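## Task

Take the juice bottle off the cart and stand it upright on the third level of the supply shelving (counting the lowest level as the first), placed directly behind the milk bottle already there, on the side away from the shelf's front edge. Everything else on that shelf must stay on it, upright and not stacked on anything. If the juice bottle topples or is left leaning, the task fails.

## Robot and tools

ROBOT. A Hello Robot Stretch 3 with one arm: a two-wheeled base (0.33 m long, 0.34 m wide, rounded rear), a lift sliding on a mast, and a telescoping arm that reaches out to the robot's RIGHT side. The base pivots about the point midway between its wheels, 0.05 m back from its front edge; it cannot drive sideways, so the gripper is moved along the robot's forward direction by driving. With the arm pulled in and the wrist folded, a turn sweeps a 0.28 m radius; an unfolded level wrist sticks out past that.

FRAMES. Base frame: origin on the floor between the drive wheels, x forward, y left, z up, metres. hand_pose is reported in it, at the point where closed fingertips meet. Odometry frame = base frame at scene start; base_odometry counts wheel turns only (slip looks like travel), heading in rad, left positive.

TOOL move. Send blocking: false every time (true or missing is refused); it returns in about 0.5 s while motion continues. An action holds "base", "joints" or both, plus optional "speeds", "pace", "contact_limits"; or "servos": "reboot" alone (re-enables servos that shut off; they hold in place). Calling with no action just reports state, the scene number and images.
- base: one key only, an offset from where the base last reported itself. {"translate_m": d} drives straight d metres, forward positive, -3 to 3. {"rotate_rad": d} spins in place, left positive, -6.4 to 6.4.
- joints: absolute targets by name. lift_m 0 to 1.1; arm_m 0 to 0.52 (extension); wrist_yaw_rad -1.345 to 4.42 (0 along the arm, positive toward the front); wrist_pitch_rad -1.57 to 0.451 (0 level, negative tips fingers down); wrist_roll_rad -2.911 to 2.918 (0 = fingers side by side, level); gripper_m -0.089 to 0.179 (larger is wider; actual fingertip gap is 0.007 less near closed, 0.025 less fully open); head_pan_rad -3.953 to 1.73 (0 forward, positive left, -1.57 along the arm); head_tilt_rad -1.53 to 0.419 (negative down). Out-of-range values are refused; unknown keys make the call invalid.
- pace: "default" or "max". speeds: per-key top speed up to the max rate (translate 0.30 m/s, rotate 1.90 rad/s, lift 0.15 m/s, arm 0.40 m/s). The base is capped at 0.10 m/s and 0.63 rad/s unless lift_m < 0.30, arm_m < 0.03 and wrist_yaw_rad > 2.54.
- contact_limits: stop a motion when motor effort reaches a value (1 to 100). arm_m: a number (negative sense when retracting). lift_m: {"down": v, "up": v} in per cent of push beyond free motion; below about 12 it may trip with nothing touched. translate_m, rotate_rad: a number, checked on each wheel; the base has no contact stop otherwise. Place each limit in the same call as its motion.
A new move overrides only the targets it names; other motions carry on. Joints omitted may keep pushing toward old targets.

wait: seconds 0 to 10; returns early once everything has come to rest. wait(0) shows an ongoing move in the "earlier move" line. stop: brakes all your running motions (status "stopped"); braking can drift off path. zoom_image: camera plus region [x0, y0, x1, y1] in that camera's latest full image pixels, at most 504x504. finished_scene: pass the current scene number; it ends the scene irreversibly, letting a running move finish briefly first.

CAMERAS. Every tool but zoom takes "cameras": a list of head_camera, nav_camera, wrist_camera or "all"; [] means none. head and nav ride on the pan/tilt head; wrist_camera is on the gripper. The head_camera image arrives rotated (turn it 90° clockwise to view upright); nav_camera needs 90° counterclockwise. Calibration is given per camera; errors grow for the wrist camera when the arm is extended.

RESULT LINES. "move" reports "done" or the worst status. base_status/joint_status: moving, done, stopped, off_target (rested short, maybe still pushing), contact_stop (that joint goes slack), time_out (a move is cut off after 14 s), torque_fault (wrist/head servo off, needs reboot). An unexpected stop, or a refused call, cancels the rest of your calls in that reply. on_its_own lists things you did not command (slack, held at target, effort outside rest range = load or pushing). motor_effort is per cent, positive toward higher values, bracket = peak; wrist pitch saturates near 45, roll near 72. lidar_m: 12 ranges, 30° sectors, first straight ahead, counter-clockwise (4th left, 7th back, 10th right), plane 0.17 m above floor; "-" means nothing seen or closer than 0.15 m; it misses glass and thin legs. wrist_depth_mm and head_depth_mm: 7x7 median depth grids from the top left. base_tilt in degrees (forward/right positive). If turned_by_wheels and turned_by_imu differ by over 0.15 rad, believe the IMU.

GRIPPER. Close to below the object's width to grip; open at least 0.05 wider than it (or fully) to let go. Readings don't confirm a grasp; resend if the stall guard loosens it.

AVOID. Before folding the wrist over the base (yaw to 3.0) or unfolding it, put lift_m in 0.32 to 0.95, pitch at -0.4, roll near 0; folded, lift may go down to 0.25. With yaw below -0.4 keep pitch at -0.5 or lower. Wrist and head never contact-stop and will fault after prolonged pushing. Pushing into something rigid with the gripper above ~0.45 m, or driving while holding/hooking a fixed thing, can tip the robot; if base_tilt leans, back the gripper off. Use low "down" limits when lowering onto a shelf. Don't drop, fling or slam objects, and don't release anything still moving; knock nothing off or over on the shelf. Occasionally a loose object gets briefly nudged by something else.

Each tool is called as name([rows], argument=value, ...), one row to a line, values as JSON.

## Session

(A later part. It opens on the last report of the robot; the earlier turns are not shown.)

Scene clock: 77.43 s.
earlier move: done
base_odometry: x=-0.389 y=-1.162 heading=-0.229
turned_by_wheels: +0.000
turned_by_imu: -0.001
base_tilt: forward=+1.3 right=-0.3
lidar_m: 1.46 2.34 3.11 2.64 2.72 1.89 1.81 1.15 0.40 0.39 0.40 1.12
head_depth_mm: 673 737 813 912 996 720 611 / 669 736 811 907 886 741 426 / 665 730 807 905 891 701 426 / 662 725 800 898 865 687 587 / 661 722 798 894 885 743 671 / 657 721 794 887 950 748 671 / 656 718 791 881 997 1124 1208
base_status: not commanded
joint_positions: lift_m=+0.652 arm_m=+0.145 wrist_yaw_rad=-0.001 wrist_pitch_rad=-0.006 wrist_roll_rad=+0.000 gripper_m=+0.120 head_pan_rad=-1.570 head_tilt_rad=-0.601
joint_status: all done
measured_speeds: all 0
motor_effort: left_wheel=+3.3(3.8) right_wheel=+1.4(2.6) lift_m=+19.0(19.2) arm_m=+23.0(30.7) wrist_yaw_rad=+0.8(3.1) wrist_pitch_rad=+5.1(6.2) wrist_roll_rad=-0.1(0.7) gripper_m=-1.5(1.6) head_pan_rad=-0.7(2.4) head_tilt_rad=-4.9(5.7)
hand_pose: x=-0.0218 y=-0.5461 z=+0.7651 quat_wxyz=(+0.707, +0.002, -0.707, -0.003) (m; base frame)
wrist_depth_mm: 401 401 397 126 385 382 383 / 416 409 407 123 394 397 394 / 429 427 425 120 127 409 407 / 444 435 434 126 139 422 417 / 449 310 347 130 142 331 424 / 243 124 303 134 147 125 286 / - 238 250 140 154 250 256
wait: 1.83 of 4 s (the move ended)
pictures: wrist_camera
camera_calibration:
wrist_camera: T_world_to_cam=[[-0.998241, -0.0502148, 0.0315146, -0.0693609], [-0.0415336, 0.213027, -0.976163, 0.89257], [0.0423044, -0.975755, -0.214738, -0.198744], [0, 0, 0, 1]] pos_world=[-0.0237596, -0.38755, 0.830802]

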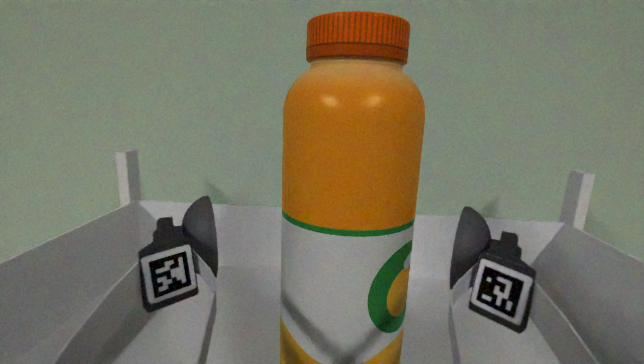

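move(joints={"lift_m":0.672}, blocking=false)

wait(seconds=2, cameras=["wrist_camera","head_camera"])

Scene clock: 78.37 s.
move: moving
base_odometry: x=-0.389 y=-1.162 heading=-0.229
turned_by_wheels: +0.000
turned_by_imu: +0.000
base_tilt: forward=+1.4 right=-0.2
lidar_m: 1.46 2.34 3.09 2.64 2.72 1.89 1.81 1.15 0.40 0.39 0.40 1.12
head_depth_mm: 673 735 817 912 999 718 594 / 669 734 808 908 891 740 409 / 665 730 806 900 887 702 416 / 663 726 806 896 865 667 584 / 661 724 800 892 886 744 669 / 658 722 796 885 949 745 670 / 655 717 790 881 994 1126 1199
base_status: not commanded
joint_positions: lift_m=+0.670 arm_m=+0.145 wrist_yaw_rad=-0.001 wrist_pitch_rad=-0.004 wrist_roll_rad=+0.000 gripper_m=+0.120 head_pan_rad=-1.570 head_tilt_rad=-0.601
joint_status: lift_m moving
measured_speeds: translate_m=+0.000 rotate_rad=+0.000 lift_m=+0.029 arm_m=+0.000 wrist_yaw_rad=+0.000 wrist_pitch_rad=+0.000 wrist_roll_rad=+0.000 head_pan_rad=+0.000 head_tilt_rad=+0.000
motor_effort: left_wheel=+3.2(3.7) right_wheel=+2.1(2.2) lift_m=+32.2(37.1) arm_m=+12.0(17.0) wrist_yaw_rad=+0.8(1.3) wrist_pitch_rad=+5.1(5.7) wrist_roll_rad=-0.2(0.3) gripper_m=-1.5(1.5) head_pan_rad=-1.0(1.8) head_tilt_rad=-3.6(4.8)
hand_pose: x=-0.0218 y=-0.5462 z=+0.7838 quat_wxyz=(+0.707, +0.001, -0.707, -0.002) (m; base frame)
wrist_depth_mm: 403 400 395 393 388 384 381 / 415 410 407 134 394 395 395 / 432 423 421 125 409 411 407 / 445 437 437 124 424 423 415 / 458 311 345 128 139 337 428 / 254 124 335 133 145 126 300 / - 262 277 138 159 277 269
camera_calibration:
head_camera: T_world_to_cam=[[0.0144052, 0.520734, -0.853598, 1.12563], [0.999889, -0.0106744, 0.0103622, -0.0177153], [-0.00371567, -0.853652, -0.52083, 0.635983], [0, 0, 0, 1]] pos_world=[0.00386145, -0.0434338, 1.29226]
nav_camera: T_world_to_cam=[[0.0465079, -0.527716, 0.848147, -1.06108], [-0.998096, -0.0589788, 0.0180338, 0.0315974], [0.0405059, -0.847371, -0.529454, 0.649919], [0, 0, 0, 1]] pos_world=[0.0545602, -0.00736335, 1.24349]
wrist_camera: T_world_to_cam=[[-0.998241, -0.0501724, 0.0315814, -0.0699791], [-0.0415333, 0.211724, -0.976447, 0.910343], [0.0423041, -0.976041, -0.213435, -0.19589], [0, 0, 0, 1]] pos_world=[-0.0237596, -0.387448, 0.849301]

Scene clock: 78.80 s.
earlier move: done
base_odometry: x=-0.389 y=-1.162 heading=-0.229
turned_by_wheels: +0.000
turned_by_imu: +0.000
base_tilt: forward=+1.5 right=-0.2
lidar_m: 1.46 2.34 3.09 2.64 2.72 1.90 1.82 1.16 0.40 0.39 0.40 1.12
head_depth_mm: 672 738 814 909 999 719 594 / 669 732 808 905 886 741 411 / 665 728 808 901 891 703 415 / 663 726 801 896 864 635 585 / 660 724 800 891 878 744 670 / 659 720 793 887 949 746 672 / 657 716 789 882 992 1125 1206
base_status: not commanded
joint_positions: lift_m=+0.672 arm_m=+0.145 wrist_yaw_rad=-0.001 wrist_pitch_rad=-0.004 wrist_roll_rad=+0.000 gripper_m=+0.120 head_pan_rad=-1.570 head_tilt_rad=-0.601
joint_status: all done
measured_speeds: all 0
motor_effort: left_wheel=+3.6(3.7) right_wheel=+1.6(2.4) lift_m=+33.6(37.1) arm_m=+5.6(17.0) wrist_yaw_rad=+0.2(1.3) wrist_pitch_rad=+5.2(5.7) wrist_roll_rad=-0.1(0.4) gripper_m=-0.2(1.5) head_pan_rad=-1.7(2.5) head_tilt_rad=-4.1(4.8)
hand_pose: x=-0.0218 y=-0.5462 z=+0.7856 quat_wxyz=(+0.707, +0.001, -0.707, -0.002) (m; base frame)
wrist_depth_mm: 403 397 396 393 389 387 384 / 416 412 407 396 397 398 394 / 426 427 419 127 406 410 407 / 442 438 437 125 420 424 417 / 456 313 350 128 139 336 432 / 255 124 341 133 139 126 301 / - 267 281 138 159 282 270
wait: 0.43 of 2 s (the move ended)
pictures: head_camera (sideways), wrist_camera
camera_calibration:
head_camera: T_world_to_cam=[[0.0144052, 0.520734, -0.853598, 1.12563], [0.999889, -0.0106744, 0.0103622, -0.0177153], [-0.00371567, -0.853652, -0.52083, 0.635983], [0, 0, 0, 1]] pos_world=[0.00386145, -0.0434338, 1.29226]
wrist_camera: T_world_to_cam=[[-0.998241, -0.0501601, 0.031592, -0.070037], [-0.0415277, 0.211417, -0.976513, 0.91194], [0.0423029, -0.976108, -0.213128, -0.195814], [0, 0, 0, 1]] pos_world=[-0.0237596, -0.387448, 0.851001]

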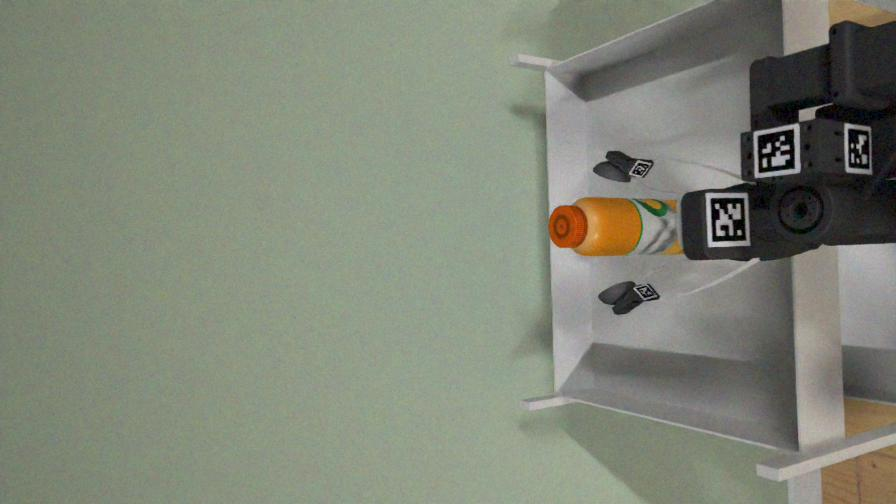

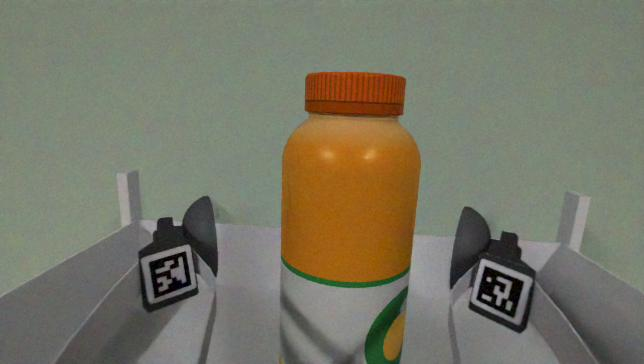

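move(joints={"gripper_m":0.035}, blocking=false)

wait(seconds=3, cameras=["wrist_camera"])

move(joints={"lift_m":0.84}, blocking=false)

wait(seconds=4, cameras=["wrist_camera"])

move(joints={"arm_m":0.0}, blocking=false)

wait(seconds=4, cameras=["wrist_camera","head_camera"])

Scene clock: 79.87 s.
move: moving
base_odometry: x=-0.389 y=-1.162 heading=-0.229
turned_by_wheels: +0.000
turned_by_imu: +0.000
base_tilt: forward=+1.4 right=-0.2
lidar_m: 1.46 2.34 3.10 2.63 2.73 1.89 1.81 1.16 0.40 0.39 0.40 1.12
head_depth_mm: 671 738 814 912 995 719 594 / 668 733 812 909 889 743 410 / 665 730 805 901 889 703 415 / 662 727 802 892 865 664 583 / 660 724 799 888 883 745 669 / 659 722 794 888 948 746 672 / 655 717 791 879 993 1128 1199
base_status: not commanded
joint_positions: lift_m=+0.672 arm_m=+0.145 wrist_yaw_rad=-0.001 wrist_pitch_rad=-0.004 wrist_roll_rad=+0.000 gripper_m=+0.083 head_pan_rad=-1.570 head_tilt_rad=-0.601
joint_status: gripper_m moving
measured_speeds: all 0
motor_effort: left_wheel=+3.4(3.6) right_wheel=+1.8(2.0) lift_m=+31.3(32.2) arm_m=-8.1(8.1) wrist_yaw_rad=+0.5(1.0) wrist_pitch_rad=+5.1(5.5) wrist_roll_rad=+0.0(0.3) gripper_m=-78.0(79.2) head_pan_rad=-0.6(1.4) head_tilt_rad=-3.2(4.1)
hand_pose: x=-0.0218 y=-0.5462 z=+0.7856 quat_wxyz=(+0.707, +0.001, -0.707, -0.002) (m; base frame)
wrist_depth_mm: 400 400 394 392 392 382 381 / 414 409 407 399 400 395 393 / 427 425 421 126 406 405 407 / 444 440 435 125 421 422 416 / 458 352 152 128 136 429 427 / 265 127 137 132 133 341 300 / 245 256 279 138 266 270 274
camera_calibration:
head_camera: T_world_to_cam=[[0.0144052, 0.520734, -0.853598, 1.12563], [0.999889, -0.0106744, 0.0103622, -0.0177153], [-0.00371567, -0.853652, -0.52083, 0.635983], [0, 0, 0, 1]] pos_world=[0.00386145, -0.0434338, 1.29226]
nav_camera: T_world_to_cam=[[0.0465079, -0.527716, 0.848147, -1.06108], [-0.998096, -0.0589788, 0.0180338, 0.0315974], [0.0405059, -0.847371, -0.529454, 0.649919], [0, 0, 0, 1]] pos_world=[0.0545602, -0.00736335, 1.24349]
wrist_camera: T_world_to_cam=[[-0.998241, -0.0501601, 0.031592, -0.070037], [-0.0415277, 0.211417, -0.976513, 0.91194], [0.0423029, -0.976108, -0.213128, -0.195814], [0, 0, 0, 1]] pos_world=[-0.0237596, -0.387448, 0.851001]

Scene clock: 80.73 s.
earlier move: done
base_odometry: x=-0.389 y=-1.162 heading=-0.229
turned_by_wheels: +0.000
turned_by_imu: +0.000
base_tilt: forward=+1.3 right=-0.1
lidar_m: 1.46 2.35 3.08 2.64 2.73 1.90 1.81 1.16 0.40 0.39 0.40 1.12
head_depth_mm: 673 736 814 912 997 718 593 / 668 733 811 905 886 740 411 / 667 731 807 903 878 702 415 / 665 725 803 897 838 663 584 / 660 722 798 892 884 741 669 / 658 720 794 884 948 747 672 / 656 716 790 882 997 1122 1202
base_status: not commanded
joint_positions: lift_m=+0.672 arm_m=+0.145 wrist_yaw_rad=-0.006 wrist_pitch_rad=-0.002 wrist_roll_rad=+0.000 gripper_m=+0.035 head_pan_rad=-1.570 head_tilt_rad=-0.601
joint_status: all done
measured_speeds: all 0
motor_effort: left_wheel=+3.2(3.7) right_wheel=+1.5(2.4) lift_m=+29.7(32.2) arm_m=-18.7(18.7) wrist_yaw_rad=+4.7(5.4) wrist_pitch_rad=+4.4(5.5) wrist_roll_rad=-0.2(0.3) gripper_m=-10.9(82.5) head_pan_rad=-0.2(1.9) head_tilt_rad=-3.3(4.1)
hand_pose: x=-0.0231 y=-0.5462 z=+0.7862 quat_wxyz=(+0.707, -0.001, -0.707, -0.003) (m; base frame)
wrist_depth_mm: 401 400 395 391 392 387 382 / 413 408 406 397 399 400 396 / 424 425 419 125 411 413 405 / 438 432 434 123 423 425 421 / 456 352 152 127 141 434 427 / 271 322 133 132 130 344 311 / 253 256 272 137 280 296 274
wait: 0.87 of 3 s (the move ended)
pictures: wrist_camera
camera_calibration:
wrist_camera: T_world_to_cam=[[-0.998473, -0.0451844, 0.0317763, -0.0687681], [-0.0405615, 0.209213, -0.977028, 0.911697], [0.0374985, -0.976826, -0.210727, -0.198077], [0, 0, 0, 1]] pos_world=[-0.0242558, -0.387333, 0.851199]

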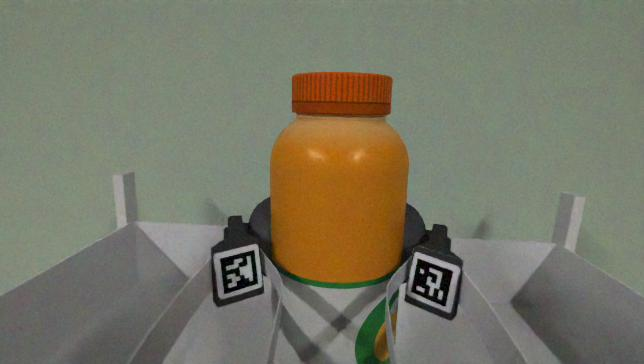

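Scene clock: 81.23 s.
move: moving
base_odometry: x=-0.389 y=-1.162 heading=-0.229
turned_by_wheels: +0.000
turned_by_imu: +0.000
base_tilt: forward=+1.5 right=-0.2
lidar_m: 1.46 2.35 3.10 2.64 2.73 1.90 1.82 1.16 0.40 0.39 0.40 1.12
head_depth_mm: 672 738 815 912 995 720 375 / 668 734 811 903 885 739 395 / 666 728 805 901 877 496 403 / 663 727 800 895 671 528 586 / 662 722 800 894 881 745 670 / 658 721 793 888 952 744 672 / 655 717 788 882 1001 1123 1199
base_status: not commanded
joint_positions: lift_m=+0.697 arm_m=+0.145 wrist_yaw_rad=-0.001 wrist_pitch_rad=-0.051 wrist_roll_rad=+0.000 gripper_m=+0.035 head_pan_rad=-1.570 head_tilt_rad=-0.601
joint_status: lift_m moving
measured_speeds: translate_m=+0.000 rotate_rad=+0.000 lift_m=+0.097 arm_m=-0.001 wrist_yaw_rad=+0.000 wrist_pitch_rad=-0.024 wrist_roll_rad=+0.000 head_pan_rad=+0.000 head_tilt_rad=+0.000
motor_effort: left_wheel=+3.2(3.4) right_wheel=+1.8(2.2) lift_m=+38.0(40.4) arm_m=-23.3(24.0) wrist_yaw_rad=+0.4(5.3) wrist_pitch_rad=+13.0(14.2) wrist_roll_rad=-0.1(0.4) gripper_m=-9.1(11.2) head_pan_rad=-1.1(1.2) head_tilt_rad=-2.5(3.3)
hand_pose: x=-0.0217 y=-0.5447 z=+0.7988 quat_wxyz=(+0.707, +0.018, -0.707, -0.019) (m; base frame)
wrist_depth_mm: 397 394 391 385 383 379 378 / 411 406 405 394 395 392 391 / 428 428 421 126 412 409 404 / 447 441 439 123 426 421 421 / 466 358 147 127 148 439 436 / 268 315 133 132 130 348 315 / 257 264 286 136 285 290 281
camera_calibration:
head_camera: T_world_to_cam=[[0.0144052, 0.520734, -0.853598, 1.12563], [0.999889, -0.0106744, 0.0103622, -0.0177153], [-0.00371567, -0.853652, -0.52083, 0.635983], [0, 0, 0, 1]] pos_world=[0.00386145, -0.0434338, 1.29226]
nav_camera: T_world_to_cam=[[0.0465079, -0.527716, 0.848147, -1.06108], [-0.998096, -0.0589788, 0.0180338, 0.0315974], [0.0405059, -0.847371, -0.529454, 0.649919], [0, 0, 0, 1]] pos_world=[0.0545602, -0.00736335, 1.24349]
wrist_camera: T_world_to_cam=[[-0.99822, -0.0520049, 0.0291865, -0.0693979], [-0.0416269, 0.257173, -0.965469, 0.940639], [0.0427032, -0.964965, -0.25888, -0.148903], [0, 0, 0, 1]] pos_world=[-0.0237599, -0.389202, 0.871635]

Scene clock: 83.10 s.
earlier move: done
base_odometry: x=-0.389 y=-1.162 heading=-0.229
turned_by_wheels: +0.000
turned_by_imu: -0.001
base_tilt: forward=+1.3 right=-0.2
lidar_m: 1.46 2.35 3.08 2.64 2.72 1.90 1.81 1.15 0.40 0.39 0.40 1.12
head_depth_mm: 671 735 815 914 343 299 825 / 670 734 810 905 334 326 622 / 666 730 802 875 344 336 619 / 663 727 803 581 416 686 667 / 663 725 797 893 883 746 670 / 658 717 794 886 948 746 672 / 655 717 790 887 998 1125 1202
base_status: not commanded
joint_positions: lift_m=+0.840 arm_m=+0.145 wrist_yaw_rad=-0.001 wrist_pitch_rad=-0.052 wrist_roll_rad=+0.000 gripper_m=+0.035 head_pan_rad=-1.570 head_tilt_rad=-0.601
joint_status: all done
measured_speeds: all 0
on_its_own: wrist_pitch_rad is at rest, and its effort (+13.8) is outside its rest range (-8 to +12)
motor_effort: left_wheel=+3.5(3.6) right_wheel=+1.4(2.3) lift_m=+38.1(43.9) arm_m=-20.9(25.4) wrist_yaw_rad=+0.4(5.3) wrist_pitch_rad=+13.8(14.2) wrist_roll_rad=+0.0(0.4) gripper_m=-9.0(11.2) head_pan_rad=-1.2(1.5) head_tilt_rad=-2.5(3.3)
hand_pose: x=-0.0217 y=-0.5446 z=+0.9414 quat_wxyz=(+0.707, +0.018, -0.707, -0.019) (m; base frame)
wrist_depth_mm: 398 395 392 389 384 377 374 / 412 409 405 394 398 395 388 / 432 426 420 126 407 406 408 / 447 440 438 123 426 427 419 / 468 462 146 127 147 444 440 / 490 481 134 132 130 463 461 / 512 401 398 137 483 377 479
wait: 1.87 of 4 s (the move ended)
pictures: wrist_camera
camera_calibration:
wrist_camera: T_world_to_cam=[[-0.99822, -0.0520177, 0.0291692, -0.0735503], [-0.0416312, 0.257571, -0.965362, 1.07846], [0.0427028, -0.964858, -0.259278, -0.111516], [0, 0, 0, 1]] pos_world=[-0.0237599, -0.389202, 1.01434]

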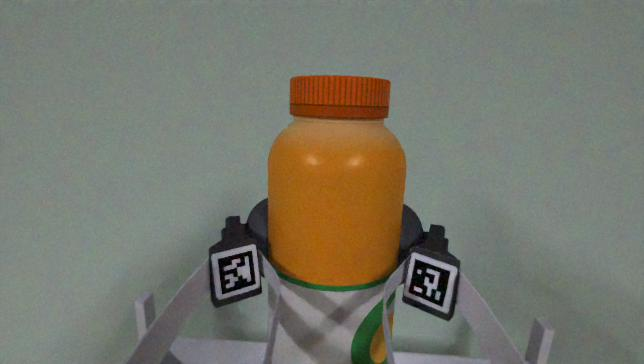

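Scene clock: 83.60 s.
move: moving
base_odometry: x=-0.389 y=-1.162 heading=-0.229
turned_by_wheels: +0.000
turned_by_imu: +0.000
base_tilt: forward=+1.4 right=-0.3
lidar_m: 1.46 2.35 3.08 2.63 2.72 1.89 1.81 1.15 0.40 0.39 0.40 1.12
head_depth_mm: 670 736 816 911 338 290 822 / 668 732 812 907 338 313 622 / 666 730 804 882 397 320 618 / 664 728 801 577 432 684 668 / 660 723 799 890 881 745 669 / 659 721 794 886 945 744 671 / 656 717 792 882 998 1129 1205
base_status: not commanded
joint_positions: lift_m=+0.840 arm_m=+0.127 wrist_yaw_rad=-0.001 wrist_pitch_rad=-0.052 wrist_roll_rad=+0.000 gripper_m=+0.035 head_pan_rad=-1.570 head_tilt_rad=-0.601
joint_status: arm_m moving
measured_speeds: translate_m=+0.000 rotate_rad=+0.000 lift_m=+0.000 arm_m=-0.068 wrist_yaw_rad=+0.000 wrist_pitch_rad=+0.000 wrist_roll_rad=+0.000 head_pan_rad=+0.000 head_tilt_rad=+0.000
motor_effort: left_wheel=+3.2(3.6) right_wheel=+2.4(2.4) lift_m=+37.9(38.3) arm_m=-24.0(26.1) wrist_yaw_rad=+0.6(0.9) wrist_pitch_rad=+14.0(14.0) wrist_roll_rad=+0.1(0.3) gripper_m=-10.6(10.6) head_pan_rad=-1.3(1.3) head_tilt_rad=-1.9(2.3)
hand_pose: x=-0.0217 y=-0.5269 z=+0.9414 quat_wxyz=(+0.707, +0.018, -0.707, -0.019) (m; base frame)
wrist_depth_mm: 413 407 402 397 396 394 388 / 430 424 413 409 408 406 401 / 445 441 437 123 425 420 419 / 460 459 453 121 436 438 436 / 484 478 146 127 148 459 452 / 503 501 134 132 130 470 475 / 535 420 413 138 400 393 497
camera_calibration:
head_camera: T_world_to_cam=[[0.0144052, 0.520734, -0.853598, 1.12563], [0.999889, -0.0106744, 0.0103622, -0.0177153], [-0.00371567, -0.853652, -0.52083, 0.635983], [0, 0, 0, 1]] pos_world=[0.00386145, -0.0434338, 1.29226]
nav_camera: T_world_to_cam=[[0.0465079, -0.527716, 0.848147, -1.06108], [-0.998096, -0.0589788, 0.0180338, 0.0315974], [0.0405059, -0.847371, -0.529454, 0.649919], [0, 0, 0, 1]] pos_world=[0.0545602, -0.00736335, 1.24349]
wrist_camera: T_world_to_cam=[[-0.99822, -0.0520177, 0.0291692, -0.0726296], [-0.0416312, 0.257571, -0.965362, 1.0739], [0.0427028, -0.964858, -0.259278, -0.0944378], [0, 0, 0, 1]] pos_world=[-0.0237599, -0.371502, 1.01434]

Scene clock: 85.43 s.
earlier move: done
base_odometry: x=-0.389 y=-1.162 heading=-0.229
turned_by_wheels: +0.000
turned_by_imu: -0.001
base_tilt: forward=+1.5 right=-0.3
lidar_m: 1.46 2.34 3.09 2.64 2.73 1.89 1.82 1.15 0.40 0.39 0.40 1.12
head_depth_mm: 671 736 814 911 995 719 611 / 668 734 813 904 888 740 607 / 666 731 806 902 468 298 294 / 663 727 805 896 447 457 314 / 661 723 801 891 883 746 670 / 659 720 793 886 949 745 672 / 657 717 790 881 996 1127 1200
base_status: not commanded
joint_positions: lift_m=+0.840 arm_m=+0.000 wrist_yaw_rad=-0.001 wrist_pitch_rad=-0.052 wrist_roll_rad=+0.000 gripper_m=+0.035 head_pan_rad=-1.570 head_tilt_rad=-0.601
joint_status: all done
measured_speeds: all 0
on_its_own: wrist_pitch_rad is at rest, and its effort (+13.4) is outside its rest range (-8 to +12)
motor_effort: left_wheel=+3.4(3.7) right_wheel=+1.7(2.6) lift_m=+37.1(38.3) arm_m=-24.4(26.1) wrist_yaw_rad=+0.5(0.9) wrist_pitch_rad=+13.4(14.4) wrist_roll_rad=+0.0(0.3) gripper_m=-10.1(10.9) head_pan_rad=+0.3(1.5) head_tilt_rad=-1.3(2.3)
hand_pose: x=-0.0217 y=-0.3996 z=+0.9414 quat_wxyz=(+0.707, +0.018, -0.707, -0.019) (m; base frame)
wrist_depth_mm: 534 531 521 518 512 508 501 / 557 546 544 525 528 527 526 / 569 572 560 124 544 550 542 / 607 594 593 122 570 566 567 / 626 619 146 127 148 595 594 / 655 644 133 132 130 621 613 / 679 451 471 138 482 510 641
wait: 1.83 of 4 s (the move ended)
pictures: head_camera (sideways), wrist_camera
camera_calibration:
head_camera: T_world_to_cam=[[0.0144052, 0.520734, -0.853598, 1.12563], [0.999889, -0.0106744, 0.0103622, -0.0177153], [-0.00371567, -0.853652, -0.52083, 0.635983], [0, 0, 0, 1]] pos_world=[0.00386145, -0.0434338, 1.29226]
wrist_camera: T_world_to_cam=[[-0.99822, -0.0520177, 0.0291692, -0.0660078], [-0.0416312, 0.257571, -0.965362, 1.04111], [0.0427028, -0.964858, -0.259278, 0.0283887], [0, 0, 0, 1]] pos_world=[-0.0237599, -0.244202, 1.01434]

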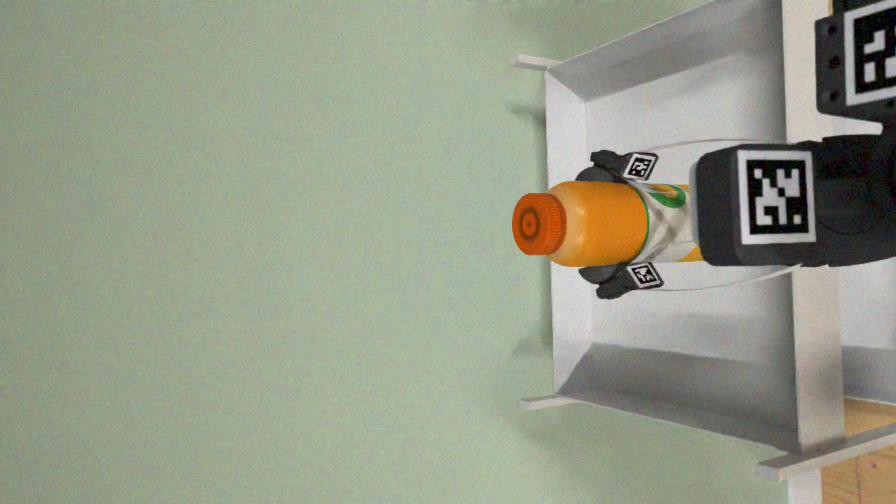

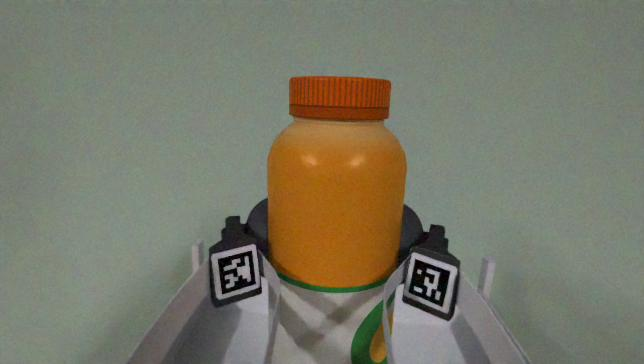

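move(base={"rotate_rad":0.759}, joints={"head_tilt_rad":-0.35}, blocking=false)

wait(seconds=5, cameras=[])

move(base={"translate_m":1.25}, pace="max", blocking=false)

wait(seconds=10, cameras=[])

wait(seconds=5, cameras=["nav_camera"])

Scene clock: 86.67 s.
move: moving
base_odometry: x=-0.389 y=-1.162 heading=-0.133
turned_by_wheels: +0.096
turned_by_imu: +0.096
base_tilt: forward=+1.3 right=-0.4
lidar_m: 2.62 2.34 3.03 2.64 2.79 1.85 1.82 1.08 0.39 0.39 0.41 1.24
head_depth_mm: 671 706 744 790 836 880 757 / 676 711 750 794 841 886 758 / 678 712 755 798 849 888 411 / 682 715 755 801 852 883 410 / 683 721 761 806 855 894 760 / 685 723 762 807 859 917 963 / 690 726 769 813 863 924 992
base_status: rotate_rad moving
joint_positions: lift_m=+0.840 arm_m=+0.000 wrist_yaw_rad=-0.001 wrist_pitch_rad=-0.052 wrist_roll_rad=+0.000 gripper_m=+0.035 head_pan_rad=-1.570 head_tilt_rad=-0.350
joint_status: head_tilt_rad moving
measured_speeds: translate_m=+0.000 rotate_rad=+0.370 lift_m=+0.000 arm_m=+0.000 wrist_yaw_rad=+0.000 wrist_pitch_rad=+0.000 wrist_roll_rad=+0.000 head_pan_rad=+0.000 head_tilt_rad=+0.000
motor_effort: left_wheel=-10.8(11.5) right_wheel=+12.6(12.7) lift_m=+36.6(36.9) arm_m=-23.3(24.3) wrist_yaw_rad=+1.0(1.0) wrist_pitch_rad=+14.0(14.0) wrist_roll_rad=+0.3(0.5) gripper_m=-10.4(10.5) head_pan_rad=+0.4(1.1) head_tilt_rad=+5.6(7.9)
hand_pose: x=-0.0217 y=-0.3996 z=+0.9414 quat_wxyz=(+0.707, +0.018, -0.707, -0.019) (m; base frame)
wrist_depth_mm: 567 550 538 519 506 493 473 / 597 577 557 531 522 507 495 / 622 600 581 125 539 526 514 / 651 627 612 122 559 541 532 / 679 651 147 127 146 568 551 / 715 680 133 132 130 591 571 / 753 718 418 138 484 470 598
camera_calibration:
head_camera: T_world_to_cam=[[0.0145082, 0.292288, -0.95622, 1.25959], [0.999888, -0.00769964, 0.0128172, -0.0209134], [-0.00361624, -0.956299, -0.292367, 0.338677], [0, 0, 0, 1]] pos_world=[0.00386145, -0.0444495, 1.30374]
nav_camera: T_world_to_cam=[[0.046307, -0.300483, 0.952662, -1.19746], [-0.998102, -0.0526841, 0.0318984, 0.0136275], [0.0406052, -0.952331, -0.302352, 0.354444], [0, 0, 0, 1]] pos_world=[0.05466, -0.0215491, 1.2475]
wrist_camera: T_world_to_cam=[[-0.99822, -0.0520177, 0.0291692, -0.0660078], [-0.0416312, 0.257571, -0.965362, 1.04111], [0.0427028, -0.964858, -0.259278, 0.0283887], [0, 0, 0, 1]] pos_world=[-0.0237599, -0.244202, 1.01434]

Scene clock: 88.50 s.
earlier move: done
base_odometry: x=-0.389 y=-1.162 heading=+0.530
turned_by_wheels: +0.663
turned_by_imu: +0.672
base_tilt: forward=+1.4 right=-0.2
lidar_m: 2.60 2.64 2.64 2.17 1.81 1.74 0.45 0.39 0.39 0.92 1.44 2.35
head_depth_mm: 732 762 798 838 880 923 975 / 787 821 863 906 956 1009 1066 / 847 894 936 992 1050 1092 411 / 922 970 1024 1089 1163 1220 410 / 1003 1067 1135 1216 1309 1408 1465 / 1109 1186 1269 1369 1478 1618 1557 / 1237 1323 1436 1573 1674 1666 1559
base_status: done
joint_positions: lift_m=+0.840 arm_m=+0.000 wrist_yaw_rad=+0.000 wrist_pitch_rad=-0.052 wrist_roll_rad=+0.000 gripper_m=+0.035 head_pan_rad=-1.570 head_tilt_rad=-0.349
joint_status: all done
measured_speeds: all 0
on_its_own: wrist_pitch_rad is at rest, and its effort (+14.0) is outside its rest range (-8 to +12)
motor_effort: left_wheel=-7.8(12.0) right_wheel=+7.1(13.2) lift_m=+36.0(36.9) arm_m=-23.9(24.5) wrist_yaw_rad=+0.0(1.0) wrist_pitch_rad=+14.0(14.2) wrist_roll_rad=+0.0(0.5) gripper_m=-10.0(10.6) head_pan_rad=+1.3(1.6) head_tilt_rad=+4.8(7.9)
hand_pose: x=-0.0215 y=-0.3996 z=+0.9414 quat_wxyz=(+0.707, +0.018, -0.707, -0.019) (m; base frame)
wrist_depth_mm: - - - 819 645 537 461 / - - - 749 650 551 471 / - - - 125 643 562 480 / - - - 122 641 576 486 / - - 145 127 148 579 501 / - - 133 132 130 585 503 / - - - 137 738 584 483
wait: 1.83 of 5 s (the move ended)
pictures: none
No camera images: "cameras" was empty.

Scene clock: 89.00 s.
move: moving
base_odometry: x=-0.372 y=-1.153 heading=+0.530
turned_by_wheels: +0.000
turned_by_imu: +0.000
base_tilt: forward=+1.0 right=+0.1
lidar_m: 2.58 2.64 2.63 2.19 1.83 1.76 0.47 0.40 0.40 0.93 1.44 2.33
head_depth_mm: 742 776 810 853 891 939 991 / 798 832 877 918 968 1025 1084 / 860 902 951 1008 1066 1111 411 / 932 983 1041 1107 1184 1234 410 / 1017 1076 1152 1238 1323 1427 1489 / 1127 1199 1286 1380 1511 1640 1553 / 1246 1350 1460 1589 1690 1657 1560
base_status: translate_m moving
joint_positions: lift_m=+0.840 arm_m=+0.000 wrist_yaw_rad=+0.000 wrist_pitch_rad=-0.052 wrist_roll_rad=+0.000 gripper_m=+0.035 head_pan_rad=-1.570 head_tilt_rad=-0.349
joint_status: not commanded
measured_speeds: translate_m=+0.073 rotate_rad=+0.000 lift_m=+0.000 arm_m=+0.000 wrist_yaw_rad=+0.000 wrist_pitch_rad=+0.000 wrist_roll_rad=+0.000 head_pan_rad=+0.000 head_tilt_rad=+0.000
motor_effort: left_wheel=+6.2(7.0) right_wheel=+9.3(10.5) lift_m=+35.5(36.0) arm_m=-24.4(24.4) wrist_yaw_rad=-0.2(0.7) wrist_pitch_rad=+13.3(14.3) wrist_roll_rad=+0.2(0.3) gripper_m=-9.0(10.0) head_pan_rad=+0.9(1.6) head_tilt_rad=+4.3(5.3)
hand_pose: x=-0.0215 y=-0.3996 z=+0.9414 quat_wxyz=(+0.707, +0.018, -0.707, -0.019) (m; base frame)
wrist_depth_mm: - - - 814 658 552 467 / - - - 765 655 554 480 / - - - 125 654 576 487 / - - - 122 662 590 494 / - - 146 127 148 606 504 / - - 134 132 130 597 516 / - - - 137 755 591 500
camera_calibration:
head_camera: T_world_to_cam=[[0.0145084, 0.292197, -0.956248, 1.25963], [0.999888, -0.00769841, 0.0128181, -0.0209147], [-0.00361617, -0.956327, -0.292276, 0.338556], [0, 0, 0, 1]] pos_world=[0.00386145, -0.0444496, 1.30373]
nav_camera: T_world_to_cam=[[0.0463969, -0.300297, 0.952717, -1.19753], [-0.998097, -0.0527065, 0.0319937, 0.0135079], [0.0406068, -0.952388, -0.302171, 0.354218], [0, 0, 0, 1]] pos_world=[0.0546599, -0.0215491, 1.2475]
wrist_camera: T_world_to_cam=[[-0.998186, -0.0527218, 0.029079, -0.0659882], [-0.0417266, 0.257563, -0.96536, 1.04111], [0.0434059, -0.964822, -0.259296, 0.0284266], [0, 0, 0, 1]] pos_world=[-0.0236605, -0.244204, 1.01434]

Scene clock: 99.00 s.
earlier move: moving
base_odometry: x=+0.489 y=-0.649 heading=+0.530
turned_by_wheels: +0.000
turned_by_imu: -0.003
base_tilt: forward=+1.1 right=-0.2
lidar_m: 1.83 2.27 2.02 2.43 2.58 2.57 1.28 1.21 1.38 1.27 1.86 1.40
head_depth_mm: 1385 1431 1505 1575 1649 1723 1543 / 1472 1545 1628 1706 1726 1477 1502 / 1599 1686 1773 1854 1786 1491 410 / 1728 1820 1934 2056 2159 1647 410 / 1883 2010 2145 2283 2434 1988 1551 / 2015 2097 2191 2277 2388 1994 1553 / 1857 1931 2005 2079 2148 1998 1560
base_status: translate_m moving
joint_positions: lift_m=+0.840 arm_m=+0.000 wrist_yaw_rad=+0.000 wrist_pitch_rad=-0.052 wrist_roll_rad=+0.000 gripper_m=+0.035 head_pan_rad=-1.570 head_tilt_rad=-0.349
joint_status: not commanded
measured_speeds: translate_m=+0.100 rotate_rad=+0.000 lift_m=+0.000 arm_m=+0.000 wrist_yaw_rad=+0.000 wrist_pitch_rad=+0.000 wrist_roll_rad=+0.000 head_pan_rad=+0.000 head_tilt_rad=+0.000
motor_effort: left_wheel=+5.8(8.1) right_wheel=+6.4(12.9) lift_m=+31.1(36.0) arm_m=-23.7(24.6) wrist_yaw_rad=-0.2(1.1) wrist_pitch_rad=+13.7(14.4) wrist_roll_rad=+0.2(0.4) gripper_m=-10.2(11.3) head_pan_rad=+2.1(3.0) head_tilt_rad=+0.4(5.3)
hand_pose: x=-0.0215 y=-0.3996 z=+0.9414 quat_wxyz=(+0.707, +0.018, -0.707, -0.019) (m; base frame)
wrist_depth_mm: - - - - - - 959 / - - - - - - 993 / - - - 125 - - - / - - - 122 - - - / - - 144 127 148 - - / - - 133 132 130 - - / - - - 137 - - -
wait: 10.00 s; no rest
pictures: none
No camera images: "cameras" was empty.

Scene clock: 101.97 s.
earlier move: done
base_odometry: x=+0.690 y=-0.531 heading=+0.529
turned_by_wheels: +0.000
turned_by_imu: +0.000
base_tilt: forward=+1.4 right=-0.1
lidar_m: 1.59 2.11 1.92 2.02 2.76 2.75 1.47 1.44 1.34 1.42 1.70 1.20
head_depth_mm: 1528 1595 1671 1754 1758 1464 1500 / 1650 1722 1800 1905 1791 1592 1536 / 1771 1871 1947 2057 2189 1739 411 / 1931 2026 2151 2263 2390 1987 409 / 2002 2101 2207 2290 2375 1988 1542 / 1836 1900 1982 2080 2138 1983 1552 / 1677 1741 1815 1879 1961 1966 1555
base_status: done
joint_positions: lift_m=+0.840 arm_m=+0.000 wrist_yaw_rad=+0.000 wrist_pitch_rad=-0.052 wrist_roll_rad=+0.000 gripper_m=+0.035 head_pan_rad=-1.570 head_tilt_rad=-0.349
joint_status: not commanded
measured_speeds: all 0
on_its_own: wrist_pitch_rad is at rest, and its effort (+13.6) is outside its rest range (-8 to +12)
motor_effort: left_wheel=-0.8(8.1) right_wheel=+6.1(13.0) lift_m=+30.0(36.0) arm_m=-24.0(24.9) wrist_yaw_rad=-0.5(1.1) wrist_pitch_rad=+13.6(14.4) wrist_roll_rad=+0.1(0.4) gripper_m=-9.0(11.3) head_pan_rad=+1.9(3.3) head_tilt_rad=-0.6(5.3)
hand_pose: x=-0.0215 y=-0.3996 z=+0.9414 quat_wxyz=(+0.707, +0.018, -0.707, -0.019) (m; base frame)
wrist_depth_mm: - - - - - - - / - - - - - - - / - - - 125 - - - / - - - 122 - - - / - - 144 127 148 - - / - - 134 132 130 - - / - - - 137 - - -
wait: 2.97 of 5 s (the move ended)
pictures: nav_camera (sideways)
camera_calibration:
nav_camera: T_world_to_cam=[[0.0463969, -0.300297, 0.952717, -1.19753], [-0.998097, -0.0527065, 0.0319937, 0.0135079], [0.0406068, -0.952388, -0.302171, 0.354218], [0, 0, 0, 1]] pos_world=[0.0546599, -0.0215491, 1.2475]

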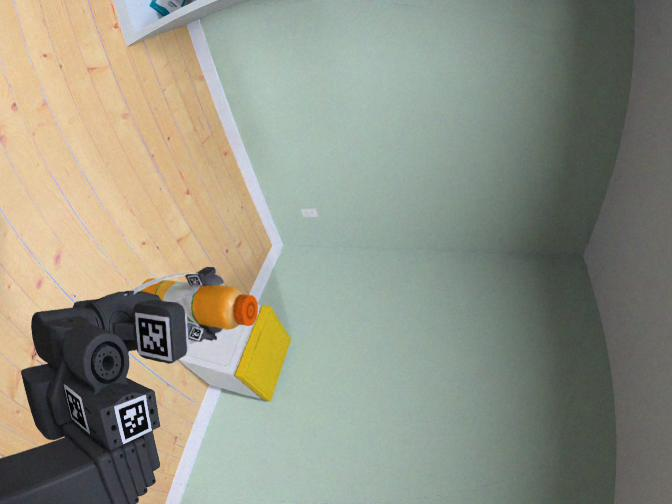

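move(base={"translate_m":0.96}, joints={"lift_m":1.04}, blocking=false)

wait(seconds=10, cameras=[])

wait(seconds=4, cameras=["nav_camera"])

move(base={"rotate_rad":0.812}, blocking=false)

wait(seconds=6, cameras=["head_camera","wrist_camera"])

Scene clock: 105.37 s.
move: moving
base_odometry: x=+0.703 y=-0.523 heading=+0.529
turned_by_wheels: +0.000
turned_by_imu: -0.001
base_tilt: forward=+1.1 right=-0.4
lidar_m: 1.58 2.11 1.92 2.01 2.76 2.76 1.49 1.45 1.34 1.43 1.68 1.19
head_depth_mm: 1539 1606 1671 1750 1770 1465 1501 / 1652 1737 1802 1911 1788 1605 1537 / 1790 1865 1970 2076 2199 1678 407 / 1922 2024 2147 2294 2418 1834 404 / 1990 2079 2202 2286 2371 1989 1562 / 1810 1886 1974 2064 2163 1982 1551 / 1673 1735 1797 1861 1962 1933 1556
base_status: translate_m moving
joint_positions: lift_m=+0.865 arm_m=+0.000 wrist_yaw_rad=+0.000 wrist_pitch_rad=-0.052 wrist_roll_rad=+0.000 gripper_m=+0.035 head_pan_rad=-1.570 head_tilt_rad=-0.349
joint_status: lift_m moving
measured_speeds: translate_m=+0.058 rotate_rad=+0.000 lift_m=+0.097 arm_m=+0.000 wrist_yaw_rad=+0.000 wrist_pitch_rad=+0.000 wrist_roll_rad=+0.000 head_pan_rad=+0.000 head_tilt_rad=+0.000
motor_effort: left_wheel=+6.2(6.6) right_wheel=+8.6(10.5) lift_m=+41.7(41.7) arm_m=-24.5(25.1) wrist_yaw_rad=-0.3(0.7) wrist_pitch_rad=+13.4(14.2) wrist_roll_rad=+0.1(0.2) gripper_m=-9.6(10.3) head_pan_rad=+3.4(4.8) head_tilt_rad=-2.4(2.7)
hand_pose: x=-0.0215 y=-0.3996 z=+0.9665 quat_wxyz=(+0.707, +0.019, -0.707, -0.019) (m; base frame)
wrist_depth_mm: - - - - - - - / - - - - - - - / - - - 125 - - - / - - - 122 - - - / - - 144 127 147 - - / - - 133 132 130 - - / - - - 138 - - -
camera_calibration:
head_camera: T_world_to_cam=[[0.0145084, 0.292197, -0.956248, 1.25963], [0.999888, -0.00769841, 0.0128181, -0.0209147], [-0.00361617, -0.956327, -0.292276, 0.338556], [0, 0, 0, 1]] pos_world=[0.00386145, -0.0444496, 1.30373]
nav_camera: T_world_to_cam=[[0.0463969, -0.300297, 0.952717, -1.19753], [-0.998097, -0.0527065, 0.0319937, 0.0135079], [0.0406068, -0.952388, -0.302171, 0.354218], [0, 0, 0, 1]] pos_world=[0.0546599, -0.0215491, 1.2475]
wrist_camera: T_world_to_cam=[[-0.998186, -0.0527433, 0.0290408, -0.0666866], [-0.0417269, 0.258266, -0.965172, 1.06541], [0.0434061, -0.964633, -0.259999, 0.035737], [0, 0, 0, 1]] pos_world=[-0.0236605, -0.244205, 1.03954]

Scene clock: 115.37 s.
earlier move: moving
base_odometry: x=+1.519 y=-0.046 heading=+0.529
turned_by_wheels: +0.000
turned_by_imu: -0.003
base_tilt: forward=+1.6 right=-0.9
lidar_m: 0.63 1.46 1.46 1.65 2.13 3.47 2.38 1.91 1.90 0.66 0.58 0.70
head_depth_mm: 1904 2044 2216 2326 - - - / 1621 1728 1849 2004 - - - / 1428 1509 1602 1659 - - - / 1264 1327 1401 642 - - 802 / 552 592 628 673 684 786 834 / 576 659 707 745 666 903 913 / 507 744 810 628 569 1024 920
base_status: translate_m moving
joint_positions: lift_m=+1.040 arm_m=+0.000 wrist_yaw_rad=+0.000 wrist_pitch_rad=-0.052 wrist_roll_rad=+0.000 gripper_m=+0.035 head_pan_rad=-1.570 head_tilt_rad=-0.350
joint_status: all done
measured_speeds: all 0
motor_effort: left_wheel=+1.2(7.6) right_wheel=+6.5(12.8) lift_m=+36.3(43.6) arm_m=-24.9(25.6) wrist_yaw_rad=-0.7(1.2) wrist_pitch_rad=+13.8(14.5) wrist_roll_rad=+0.3(0.5) gripper_m=-9.4(10.9) head_pan_rad=+4.5(5.6) head_tilt_rad=-3.8(4.3)
hand_pose: x=-0.0215 y=-0.3996 z=+1.1412 quat_wxyz=(+0.707, +0.019, -0.707, -0.019) (m; base frame)
wrist_depth_mm: 581 654 - - - - - / 595 686 - 126 - - - / 400 408 - 125 - - - / 409 345 - 122 - - - / 433 350 144 127 148 - - / 379 353 134 132 130 - - / 305 766 156 138 - - -
wait: 10.00 s; no rest
pictures: none
No camera images: "cameras" was empty.

Scene clock: 115.60 s.
earlier move: done
base_odometry: x=+1.519 y=-0.046 heading=+0.529
turned_by_wheels: +0.000
turned_by_imu: +0.000
base_tilt: forward=+1.3 right=-0.2
lidar_m: 0.63 1.46 1.46 1.65 2.12 3.45 2.38 1.91 1.90 0.66 0.57 0.70
head_depth_mm: 1889 2051 2180 2314 - - - / 1622 1735 1852 1992 - - - / 1434 1509 1596 1646 - - - / 1272 1329 1394 643 - - 801 / 550 591 628 673 683 784 839 / 576 660 709 744 666 903 914 / 508 746 810 629 570 1029 920
base_status: done
joint_positions: lift_m=+1.040 arm_m=+0.000 wrist_yaw_rad=+0.000 wrist_pitch_rad=-0.052 wrist_roll_rad=+0.000 gripper_m=+0.035 head_pan_rad=-1.570 head_tilt_rad=-0.350
joint_status: all done
measured_speeds: all 0
on_its_own: wrist_pitch_rad is at rest, and its effort (+13.8) is outside its rest range (-8 to +12)
motor_effort: left_wheel=+0.4(7.6) right_wheel=+6.7(12.8) lift_m=+36.0(43.6) arm_m=-24.1(25.6) wrist_yaw_rad=-0.4(1.2) wrist_pitch_rad=+13.8(14.5) wrist_roll_rad=-0.2(0.5) gripper_m=-9.5(10.9) head_pan_rad=+4.5(5.6) head_tilt_rad=-3.1(4.3)
hand_pose: x=-0.0215 y=-0.3996 z=+1.1412 quat_wxyz=(+0.707, +0.019, -0.707, -0.019) (m; base frame)
wrist_depth_mm: 586 657 - - - - - / 600 677 - 126 - - - / 401 405 - 125 - - - / 409 343 - 122 - - - / 429 350 144 127 148 - - / 381 351 133 132 130 - - / 306 784 157 137 - - -
wait: 0.23 of 4 s (the move ended)
pictures: nav_camera (sideways)
camera_calibration:
nav_camera: T_world_to_cam=[[0.046379, -0.300892, 0.95253, -1.19731], [-0.99809, -0.0529119, 0.0318831, 0.0136403], [0.0408068, -0.952189, -0.302771, 0.354958], [0, 0, 0, 1]] pos_world=[0.0546593, -0.0215504, 1.24751]

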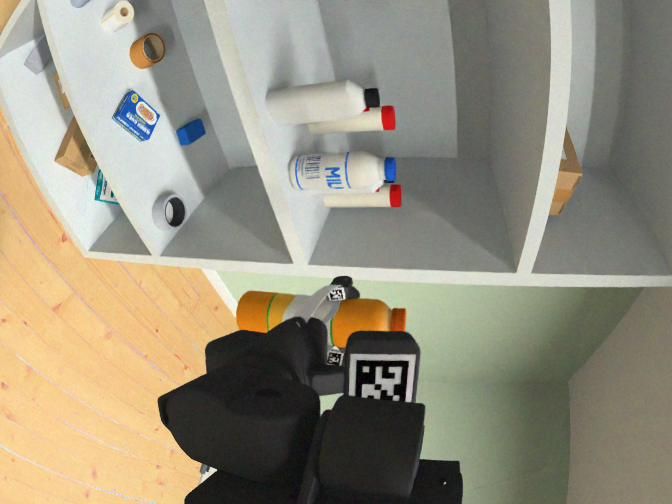

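Scene clock: 116.10 s.
move: moving
base_odometry: x=+1.519 y=-0.046 heading=+0.625
turned_by_wheels: +0.096
turned_by_imu: +0.097
base_tilt: forward=+1.1 right=-0.2
lidar_m: 0.62 1.46 1.46 1.74 2.60 3.47 2.38 1.90 1.81 0.66 0.57 0.69
head_depth_mm: 1595 1715 1846 1940 - - - / 1430 1510 1604 1726 - - - / 1277 1340 1424 1463 - - - / 554 593 628 628 - - 845 / 581 662 710 751 663 885 862 / 512 753 820 719 600 1043 918 / 454 866 918 552 574 548 919
base_status: rotate_rad moving
joint_positions: lift_m=+1.040 arm_m=+0.000 wrist_yaw_rad=+0.000 wrist_pitch_rad=-0.052 wrist_roll_rad=+0.000 gripper_m=+0.035 head_pan_rad=-1.570 head_tilt_rad=-0.350
joint_status: not commanded
measured_speeds: translate_m=+0.000 rotate_rad=+0.370 lift_m=+0.000 arm_m=+0.000 wrist_yaw_rad=+0.000 wrist_pitch_rad=+0.000 wrist_roll_rad=+0.000 head_pan_rad=+0.000 head_tilt_rad=+0.000
motor_effort: left_wheel=-10.8(12.2) right_wheel=+11.2(12.4) lift_m=+36.0(36.2) arm_m=-24.9(24.9) wrist_yaw_rad=-0.7(0.7) wrist_pitch_rad=+13.9(14.1) wrist_roll_rad=+0.4(0.4) gripper_m=-9.0(10.4) head_pan_rad=+4.6(5.5) head_tilt_rad=-3.6(3.9)
hand_pose: x=-0.0215 y=-0.3996 z=+1.1412 quat_wxyz=(+0.707, +0.019, -0.707, -0.019) (m; base frame)
wrist_depth_mm: 571 644 691 - - - - / 588 656 712 124 - - - / 589 421 434 125 - - - / 599 343 419 122 - - - / 314 442 147 127 148 - - / 316 383 134 132 130 - - / 300 322 360 137 - - -
camera_calibration:
head_camera: T_world_to_cam=[[0.0144481, 0.292896, -0.956035, 1.25929], [0.99989, -0.00749858, 0.0128135, -0.020898], [-0.00341588, -0.956115, -0.292972, 0.339444], [0, 0, 0, 1]] pos_world=[0.00386096, -0.0444487, 1.30364]
nav_camera: T_world_to_cam=[[0.0464142, -0.301068, 0.952473, -1.19724], [-0.998084, -0.0530222, 0.0318771, 0.0136448], [0.040905, -0.952128, -0.302952, 0.35518], [0, 0, 0, 1]] pos_world=[0.0546591, -0.021551, 1.24751]
wrist_camera: T_world_to_cam=[[-0.998186, -0.0527433, 0.0290408, -0.0717601], [-0.0417269, 0.258266, -0.965172, 1.23403], [0.0434061, -0.964633, -0.259999, 0.0811587], [0, 0, 0, 1]] pos_world=[-0.0236605, -0.244205, 1.21424]

Scene clock: 118.00 s.
earlier move: done
base_odometry: x=+1.519 y=-0.046 heading=+1.341
turned_by_wheels: +0.716
turned_by_imu: +0.724
base_tilt: forward=+1.4 right=-0.2
lidar_m: 1.46 1.51 1.81 3.45 3.33 2.39 1.90 0.68 0.63 0.58 0.62 1.37
head_depth_mm: 427 839 888 645 - - - / 424 840 886 914 - - - / 420 842 883 914 - - - / 418 836 887 855 - - 867 / 414 842 887 923 568 543 913 / 411 839 884 516 544 545 918 / 409 839 882 929 635 547 923
base_status: done
joint_positions: lift_m=+1.040 arm_m=+0.000 wrist_yaw_rad=+0.000 wrist_pitch_rad=-0.052 wrist_roll_rad=+0.000 gripper_m=+0.035 head_pan_rad=-1.570 head_tilt_rad=-0.350
joint_status: not commanded
measured_speeds: all 0
on_its_own: wrist_pitch_rad is at rest, and its effort (+14.0) is outside its rest range (-8 to +12)
motor_effort: left_wheel=-7.1(12.2) right_wheel=+9.0(12.8) lift_m=+35.6(36.2) arm_m=-24.0(25.2) wrist_yaw_rad=-0.2(1.3) wrist_pitch_rad=+14.0(14.4) wrist_roll_rad=+0.0(0.4) gripper_m=-9.3(10.5) head_pan_rad=+4.2(5.5) head_tilt_rad=-3.4(4.0)
hand_pose: x=-0.0215 y=-0.3996 z=+1.1412 quat_wxyz=(+0.707, +0.019, -0.707, -0.019) (m; base frame)
wrist_depth_mm: 471 659 648 637 626 624 602 / 472 674 666 649 649 637 636 / 305 586 308 125 664 654 641 / 312 336 307 122 289 414 295 / 331 457 152 127 148 435 293 / 349 350 134 132 130 379 299 / 316 306 312 137 306 314 304
wait: 1.90 of 6 s (the move ended)
pictures: head_camera (sideways), wrist_camera
camera_calibration:
head_camera: T_world_to_cam=[[0.0144188, 0.292897, -0.956035, 1.25929], [0.999891, -0.00739425, 0.0128149, -0.0208949], [-0.00331572, -0.956115, -0.292972, 0.339443], [0, 0, 0, 1]] pos_world=[0.00386072, -0.0444487, 1.30364]
wrist_camera: T_world_to_cam=[[-0.998173, -0.052962, 0.029084, -0.0718658], [-0.0418251, 0.258254, -0.965171, 1.23402], [0.0436064, -0.964624, -0.259997, 0.0811629], [0, 0, 0, 1]] pos_world=[-0.0236606, -0.244205, 1.21424]

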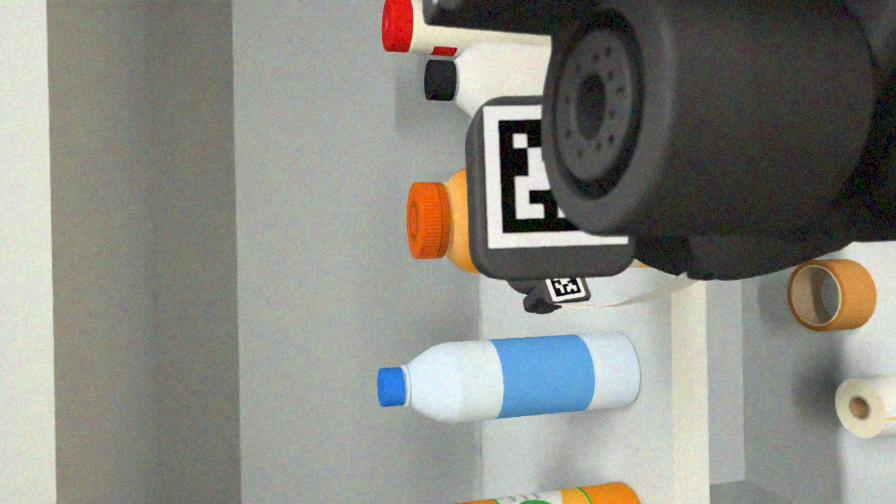

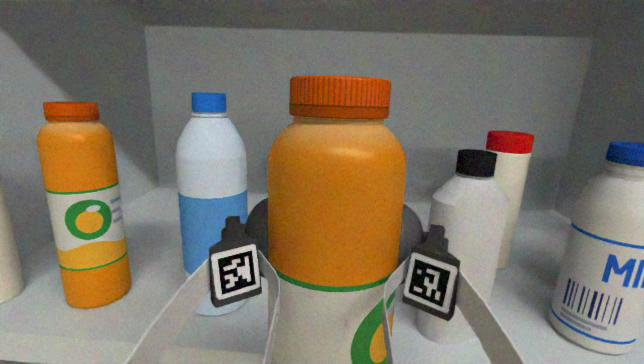

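move(joints={"arm_m":0.17,"wrist_pitch_rad":0.01}, blocking=false)

wait(seconds=4, cameras=["head_camera","wrist_camera"])

Scene clock: 119.07 s.
move: moving
base_odometry: x=+1.519 y=-0.046 heading=+1.341
turned_by_wheels: +0.000
turned_by_imu: +0.000
base_tilt: forward=+1.4 right=-0.1
lidar_m: 1.46 1.51 1.81 3.46 3.33 2.38 1.90 0.68 0.63 0.57 0.63 1.36
head_depth_mm: 428 842 887 638 - - - / 424 840 884 915 - - - / 421 842 888 916 - - - / 418 839 885 914 394 - 888 / 415 838 885 923 559 543 910 / 412 838 885 515 545 545 917 / 409 840 885 932 635 547 921
base_status: not commanded
joint_positions: lift_m=+1.040 arm_m=+0.018 wrist_yaw_rad=+0.000 wrist_pitch_rad=-0.060 wrist_roll_rad=+0.000 gripper_m=+0.035 head_pan_rad=-1.570 head_tilt_rad=-0.350
joint_status: arm_m moving; wrist_pitch_rad moving
measured_speeds: translate_m=+0.000 rotate_rad=+0.000 lift_m=+0.000 arm_m=+0.067 wrist_yaw_rad=+0.000 wrist_pitch_rad=+0.000 wrist_roll_rad=+0.000 head_pan_rad=+0.000 head_tilt_rad=+0.000
motor_effort: left_wheel=-7.2(7.3) right_wheel=+9.0(9.8) lift_m=+35.5(35.6) arm_m=+25.2(25.8) wrist_yaw_rad=-0.4(1.2) wrist_pitch_rad=+13.4(14.1) wrist_roll_rad=+0.0(0.3) gripper_m=-9.6(10.1) head_pan_rad=+3.7(5.0) head_tilt_rad=-2.9(3.6)
hand_pose: x=-0.0215 y=-0.4170 z=+1.1392 quat_wxyz=(+0.707, +0.022, -0.707, -0.022) (m; base frame)
wrist_depth_mm: 472 637 646 619 613 603 589 / 455 656 661 636 635 617 612 / 290 586 297 125 656 640 631 / 295 318 290 122 278 395 291 / 312 449 152 127 148 284 289 / 329 345 133 132 130 368 292 / 303 288 308 138 300 304 297
camera_calibration:
head_camera: T_world_to_cam=[[0.0144188, 0.292897, -0.956035, 1.25929], [0.999891, -0.00739425, 0.0128149, -0.0208949], [-0.00331572, -0.956115, -0.292972, 0.339443], [0, 0, 0, 1]] pos_world=[0.00386072, -0.0444487, 1.30364]
nav_camera: T_world_to_cam=[[0.0464442, -0.301062, 0.952473, -1.19721], [-0.998079, -0.0531263, 0.0318756, 0.0136491], [0.0410048, -0.952123, -0.302951, 0.355268], [0, 0, 0, 1]] pos_world=[0.0546588, -0.0214514, 1.24751]
wrist_camera: T_world_to_cam=[[-0.998173, -0.0531874, 0.0286604, -0.0723416], [-0.0418198, 0.265862, -0.963104, 1.23739], [0.0436053, -0.962543, -0.2676, 0.0733564], [0, 0, 0, 1]] pos_world=[-0.0236606, -0.262214, 1.21344]

Scene clock: 121.07 s.
earlier move: off_target
base_odometry: x=+1.519 y=-0.046 heading=+1.341
turned_by_wheels: +0.000
turned_by_imu: -0.001
base_tilt: forward=+1.4 right=-0.3
lidar_m: 1.46 1.51 1.81 3.45 3.33 2.38 1.90 0.68 0.63 0.57 0.62 1.36
head_depth_mm: 428 842 870 656 - 1034 908 / 425 837 880 - - 1041 910 / 421 839 878 - - 1044 913 / 418 840 878 399 568 541 911 / 415 838 885 923 597 544 913 / 412 840 885 514 545 546 923 / 409 838 884 930 634 547 922
base_status: not commanded
joint_positions: lift_m=+1.040 arm_m=+0.170 wrist_yaw_rad=+0.000 wrist_pitch_rad=-0.061 wrist_roll_rad=+0.000 gripper_m=+0.035 head_pan_rad=-1.570 head_tilt_rad=-0.350
joint_status: wrist_pitch_rad off_target (ended at -0.061, target +0.010); the others done
measured_speeds: all 0
on_its_own: wrist_pitch_rad is at rest, and its effort (+13.7) is outside its rest range (-8 to +12)
motor_effort: left_wheel=-7.2(7.4) right_wheel=+9.0(9.8) lift_m=+34.9(35.6) arm_m=+24.2(26.6) wrist_yaw_rad=-0.6(1.2) wrist_pitch_rad=+13.7(14.4) wrist_roll_rad=-0.1(0.3) gripper_m=-9.1(10.6) head_pan_rad=+2.1(5.1) head_tilt_rad=-2.8(3.6)
hand_pose: x=-0.0215 y=-0.5693 z=+1.1391 quat_wxyz=(+0.707, +0.022, -0.707, -0.022) (m; base frame)
wrist_depth_mm: 472 500 492 487 470 465 457 / 457 522 514 486 489 485 473 / 142 537 534 126 503 499 492 / - 562 565 123 520 522 254 / 137 159 147 127 148 536 144 / 141 155 134 132 130 404 130 / 147 154 304 137 303 137 122
wait: 2.00 of 4 s (the move ended)
pictures: head_camera (sideways), wrist_camera
camera_calibration:
head_camera: T_world_to_cam=[[0.0144188, 0.292897, -0.956035, 1.25929], [0.999891, -0.00739425, 0.0128149, -0.0208949], [-0.00331572, -0.956115, -0.292972, 0.339443], [0, 0, 0, 1]] pos_world=[0.00386072, -0.0444487, 1.30364]
wrist_camera: T_world_to_cam=[[-0.998173, -0.0532001, 0.0286323, -0.0804133], [-0.0418184, 0.266352, -0.962968, 1.27792], [0.0436038, -0.962407, -0.26809, -0.0725889], [0, 0, 0, 1]] pos_world=[-0.0236606, -0.414515, 1.21344]

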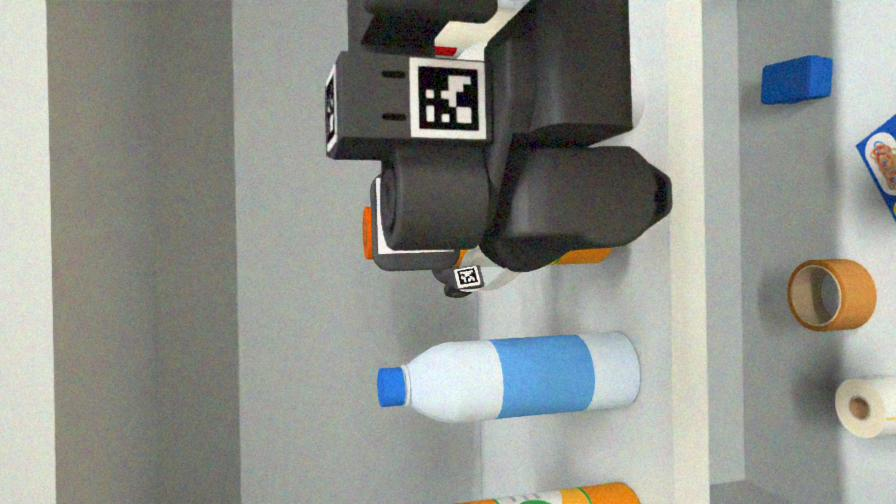

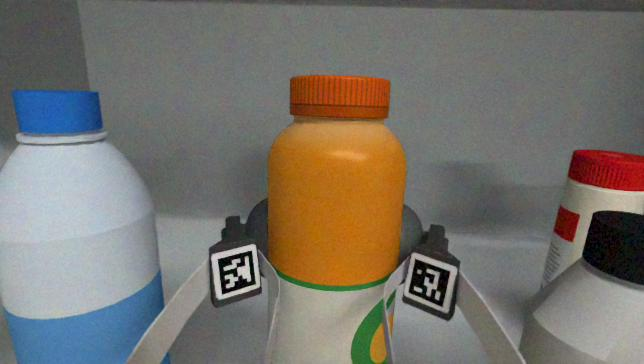

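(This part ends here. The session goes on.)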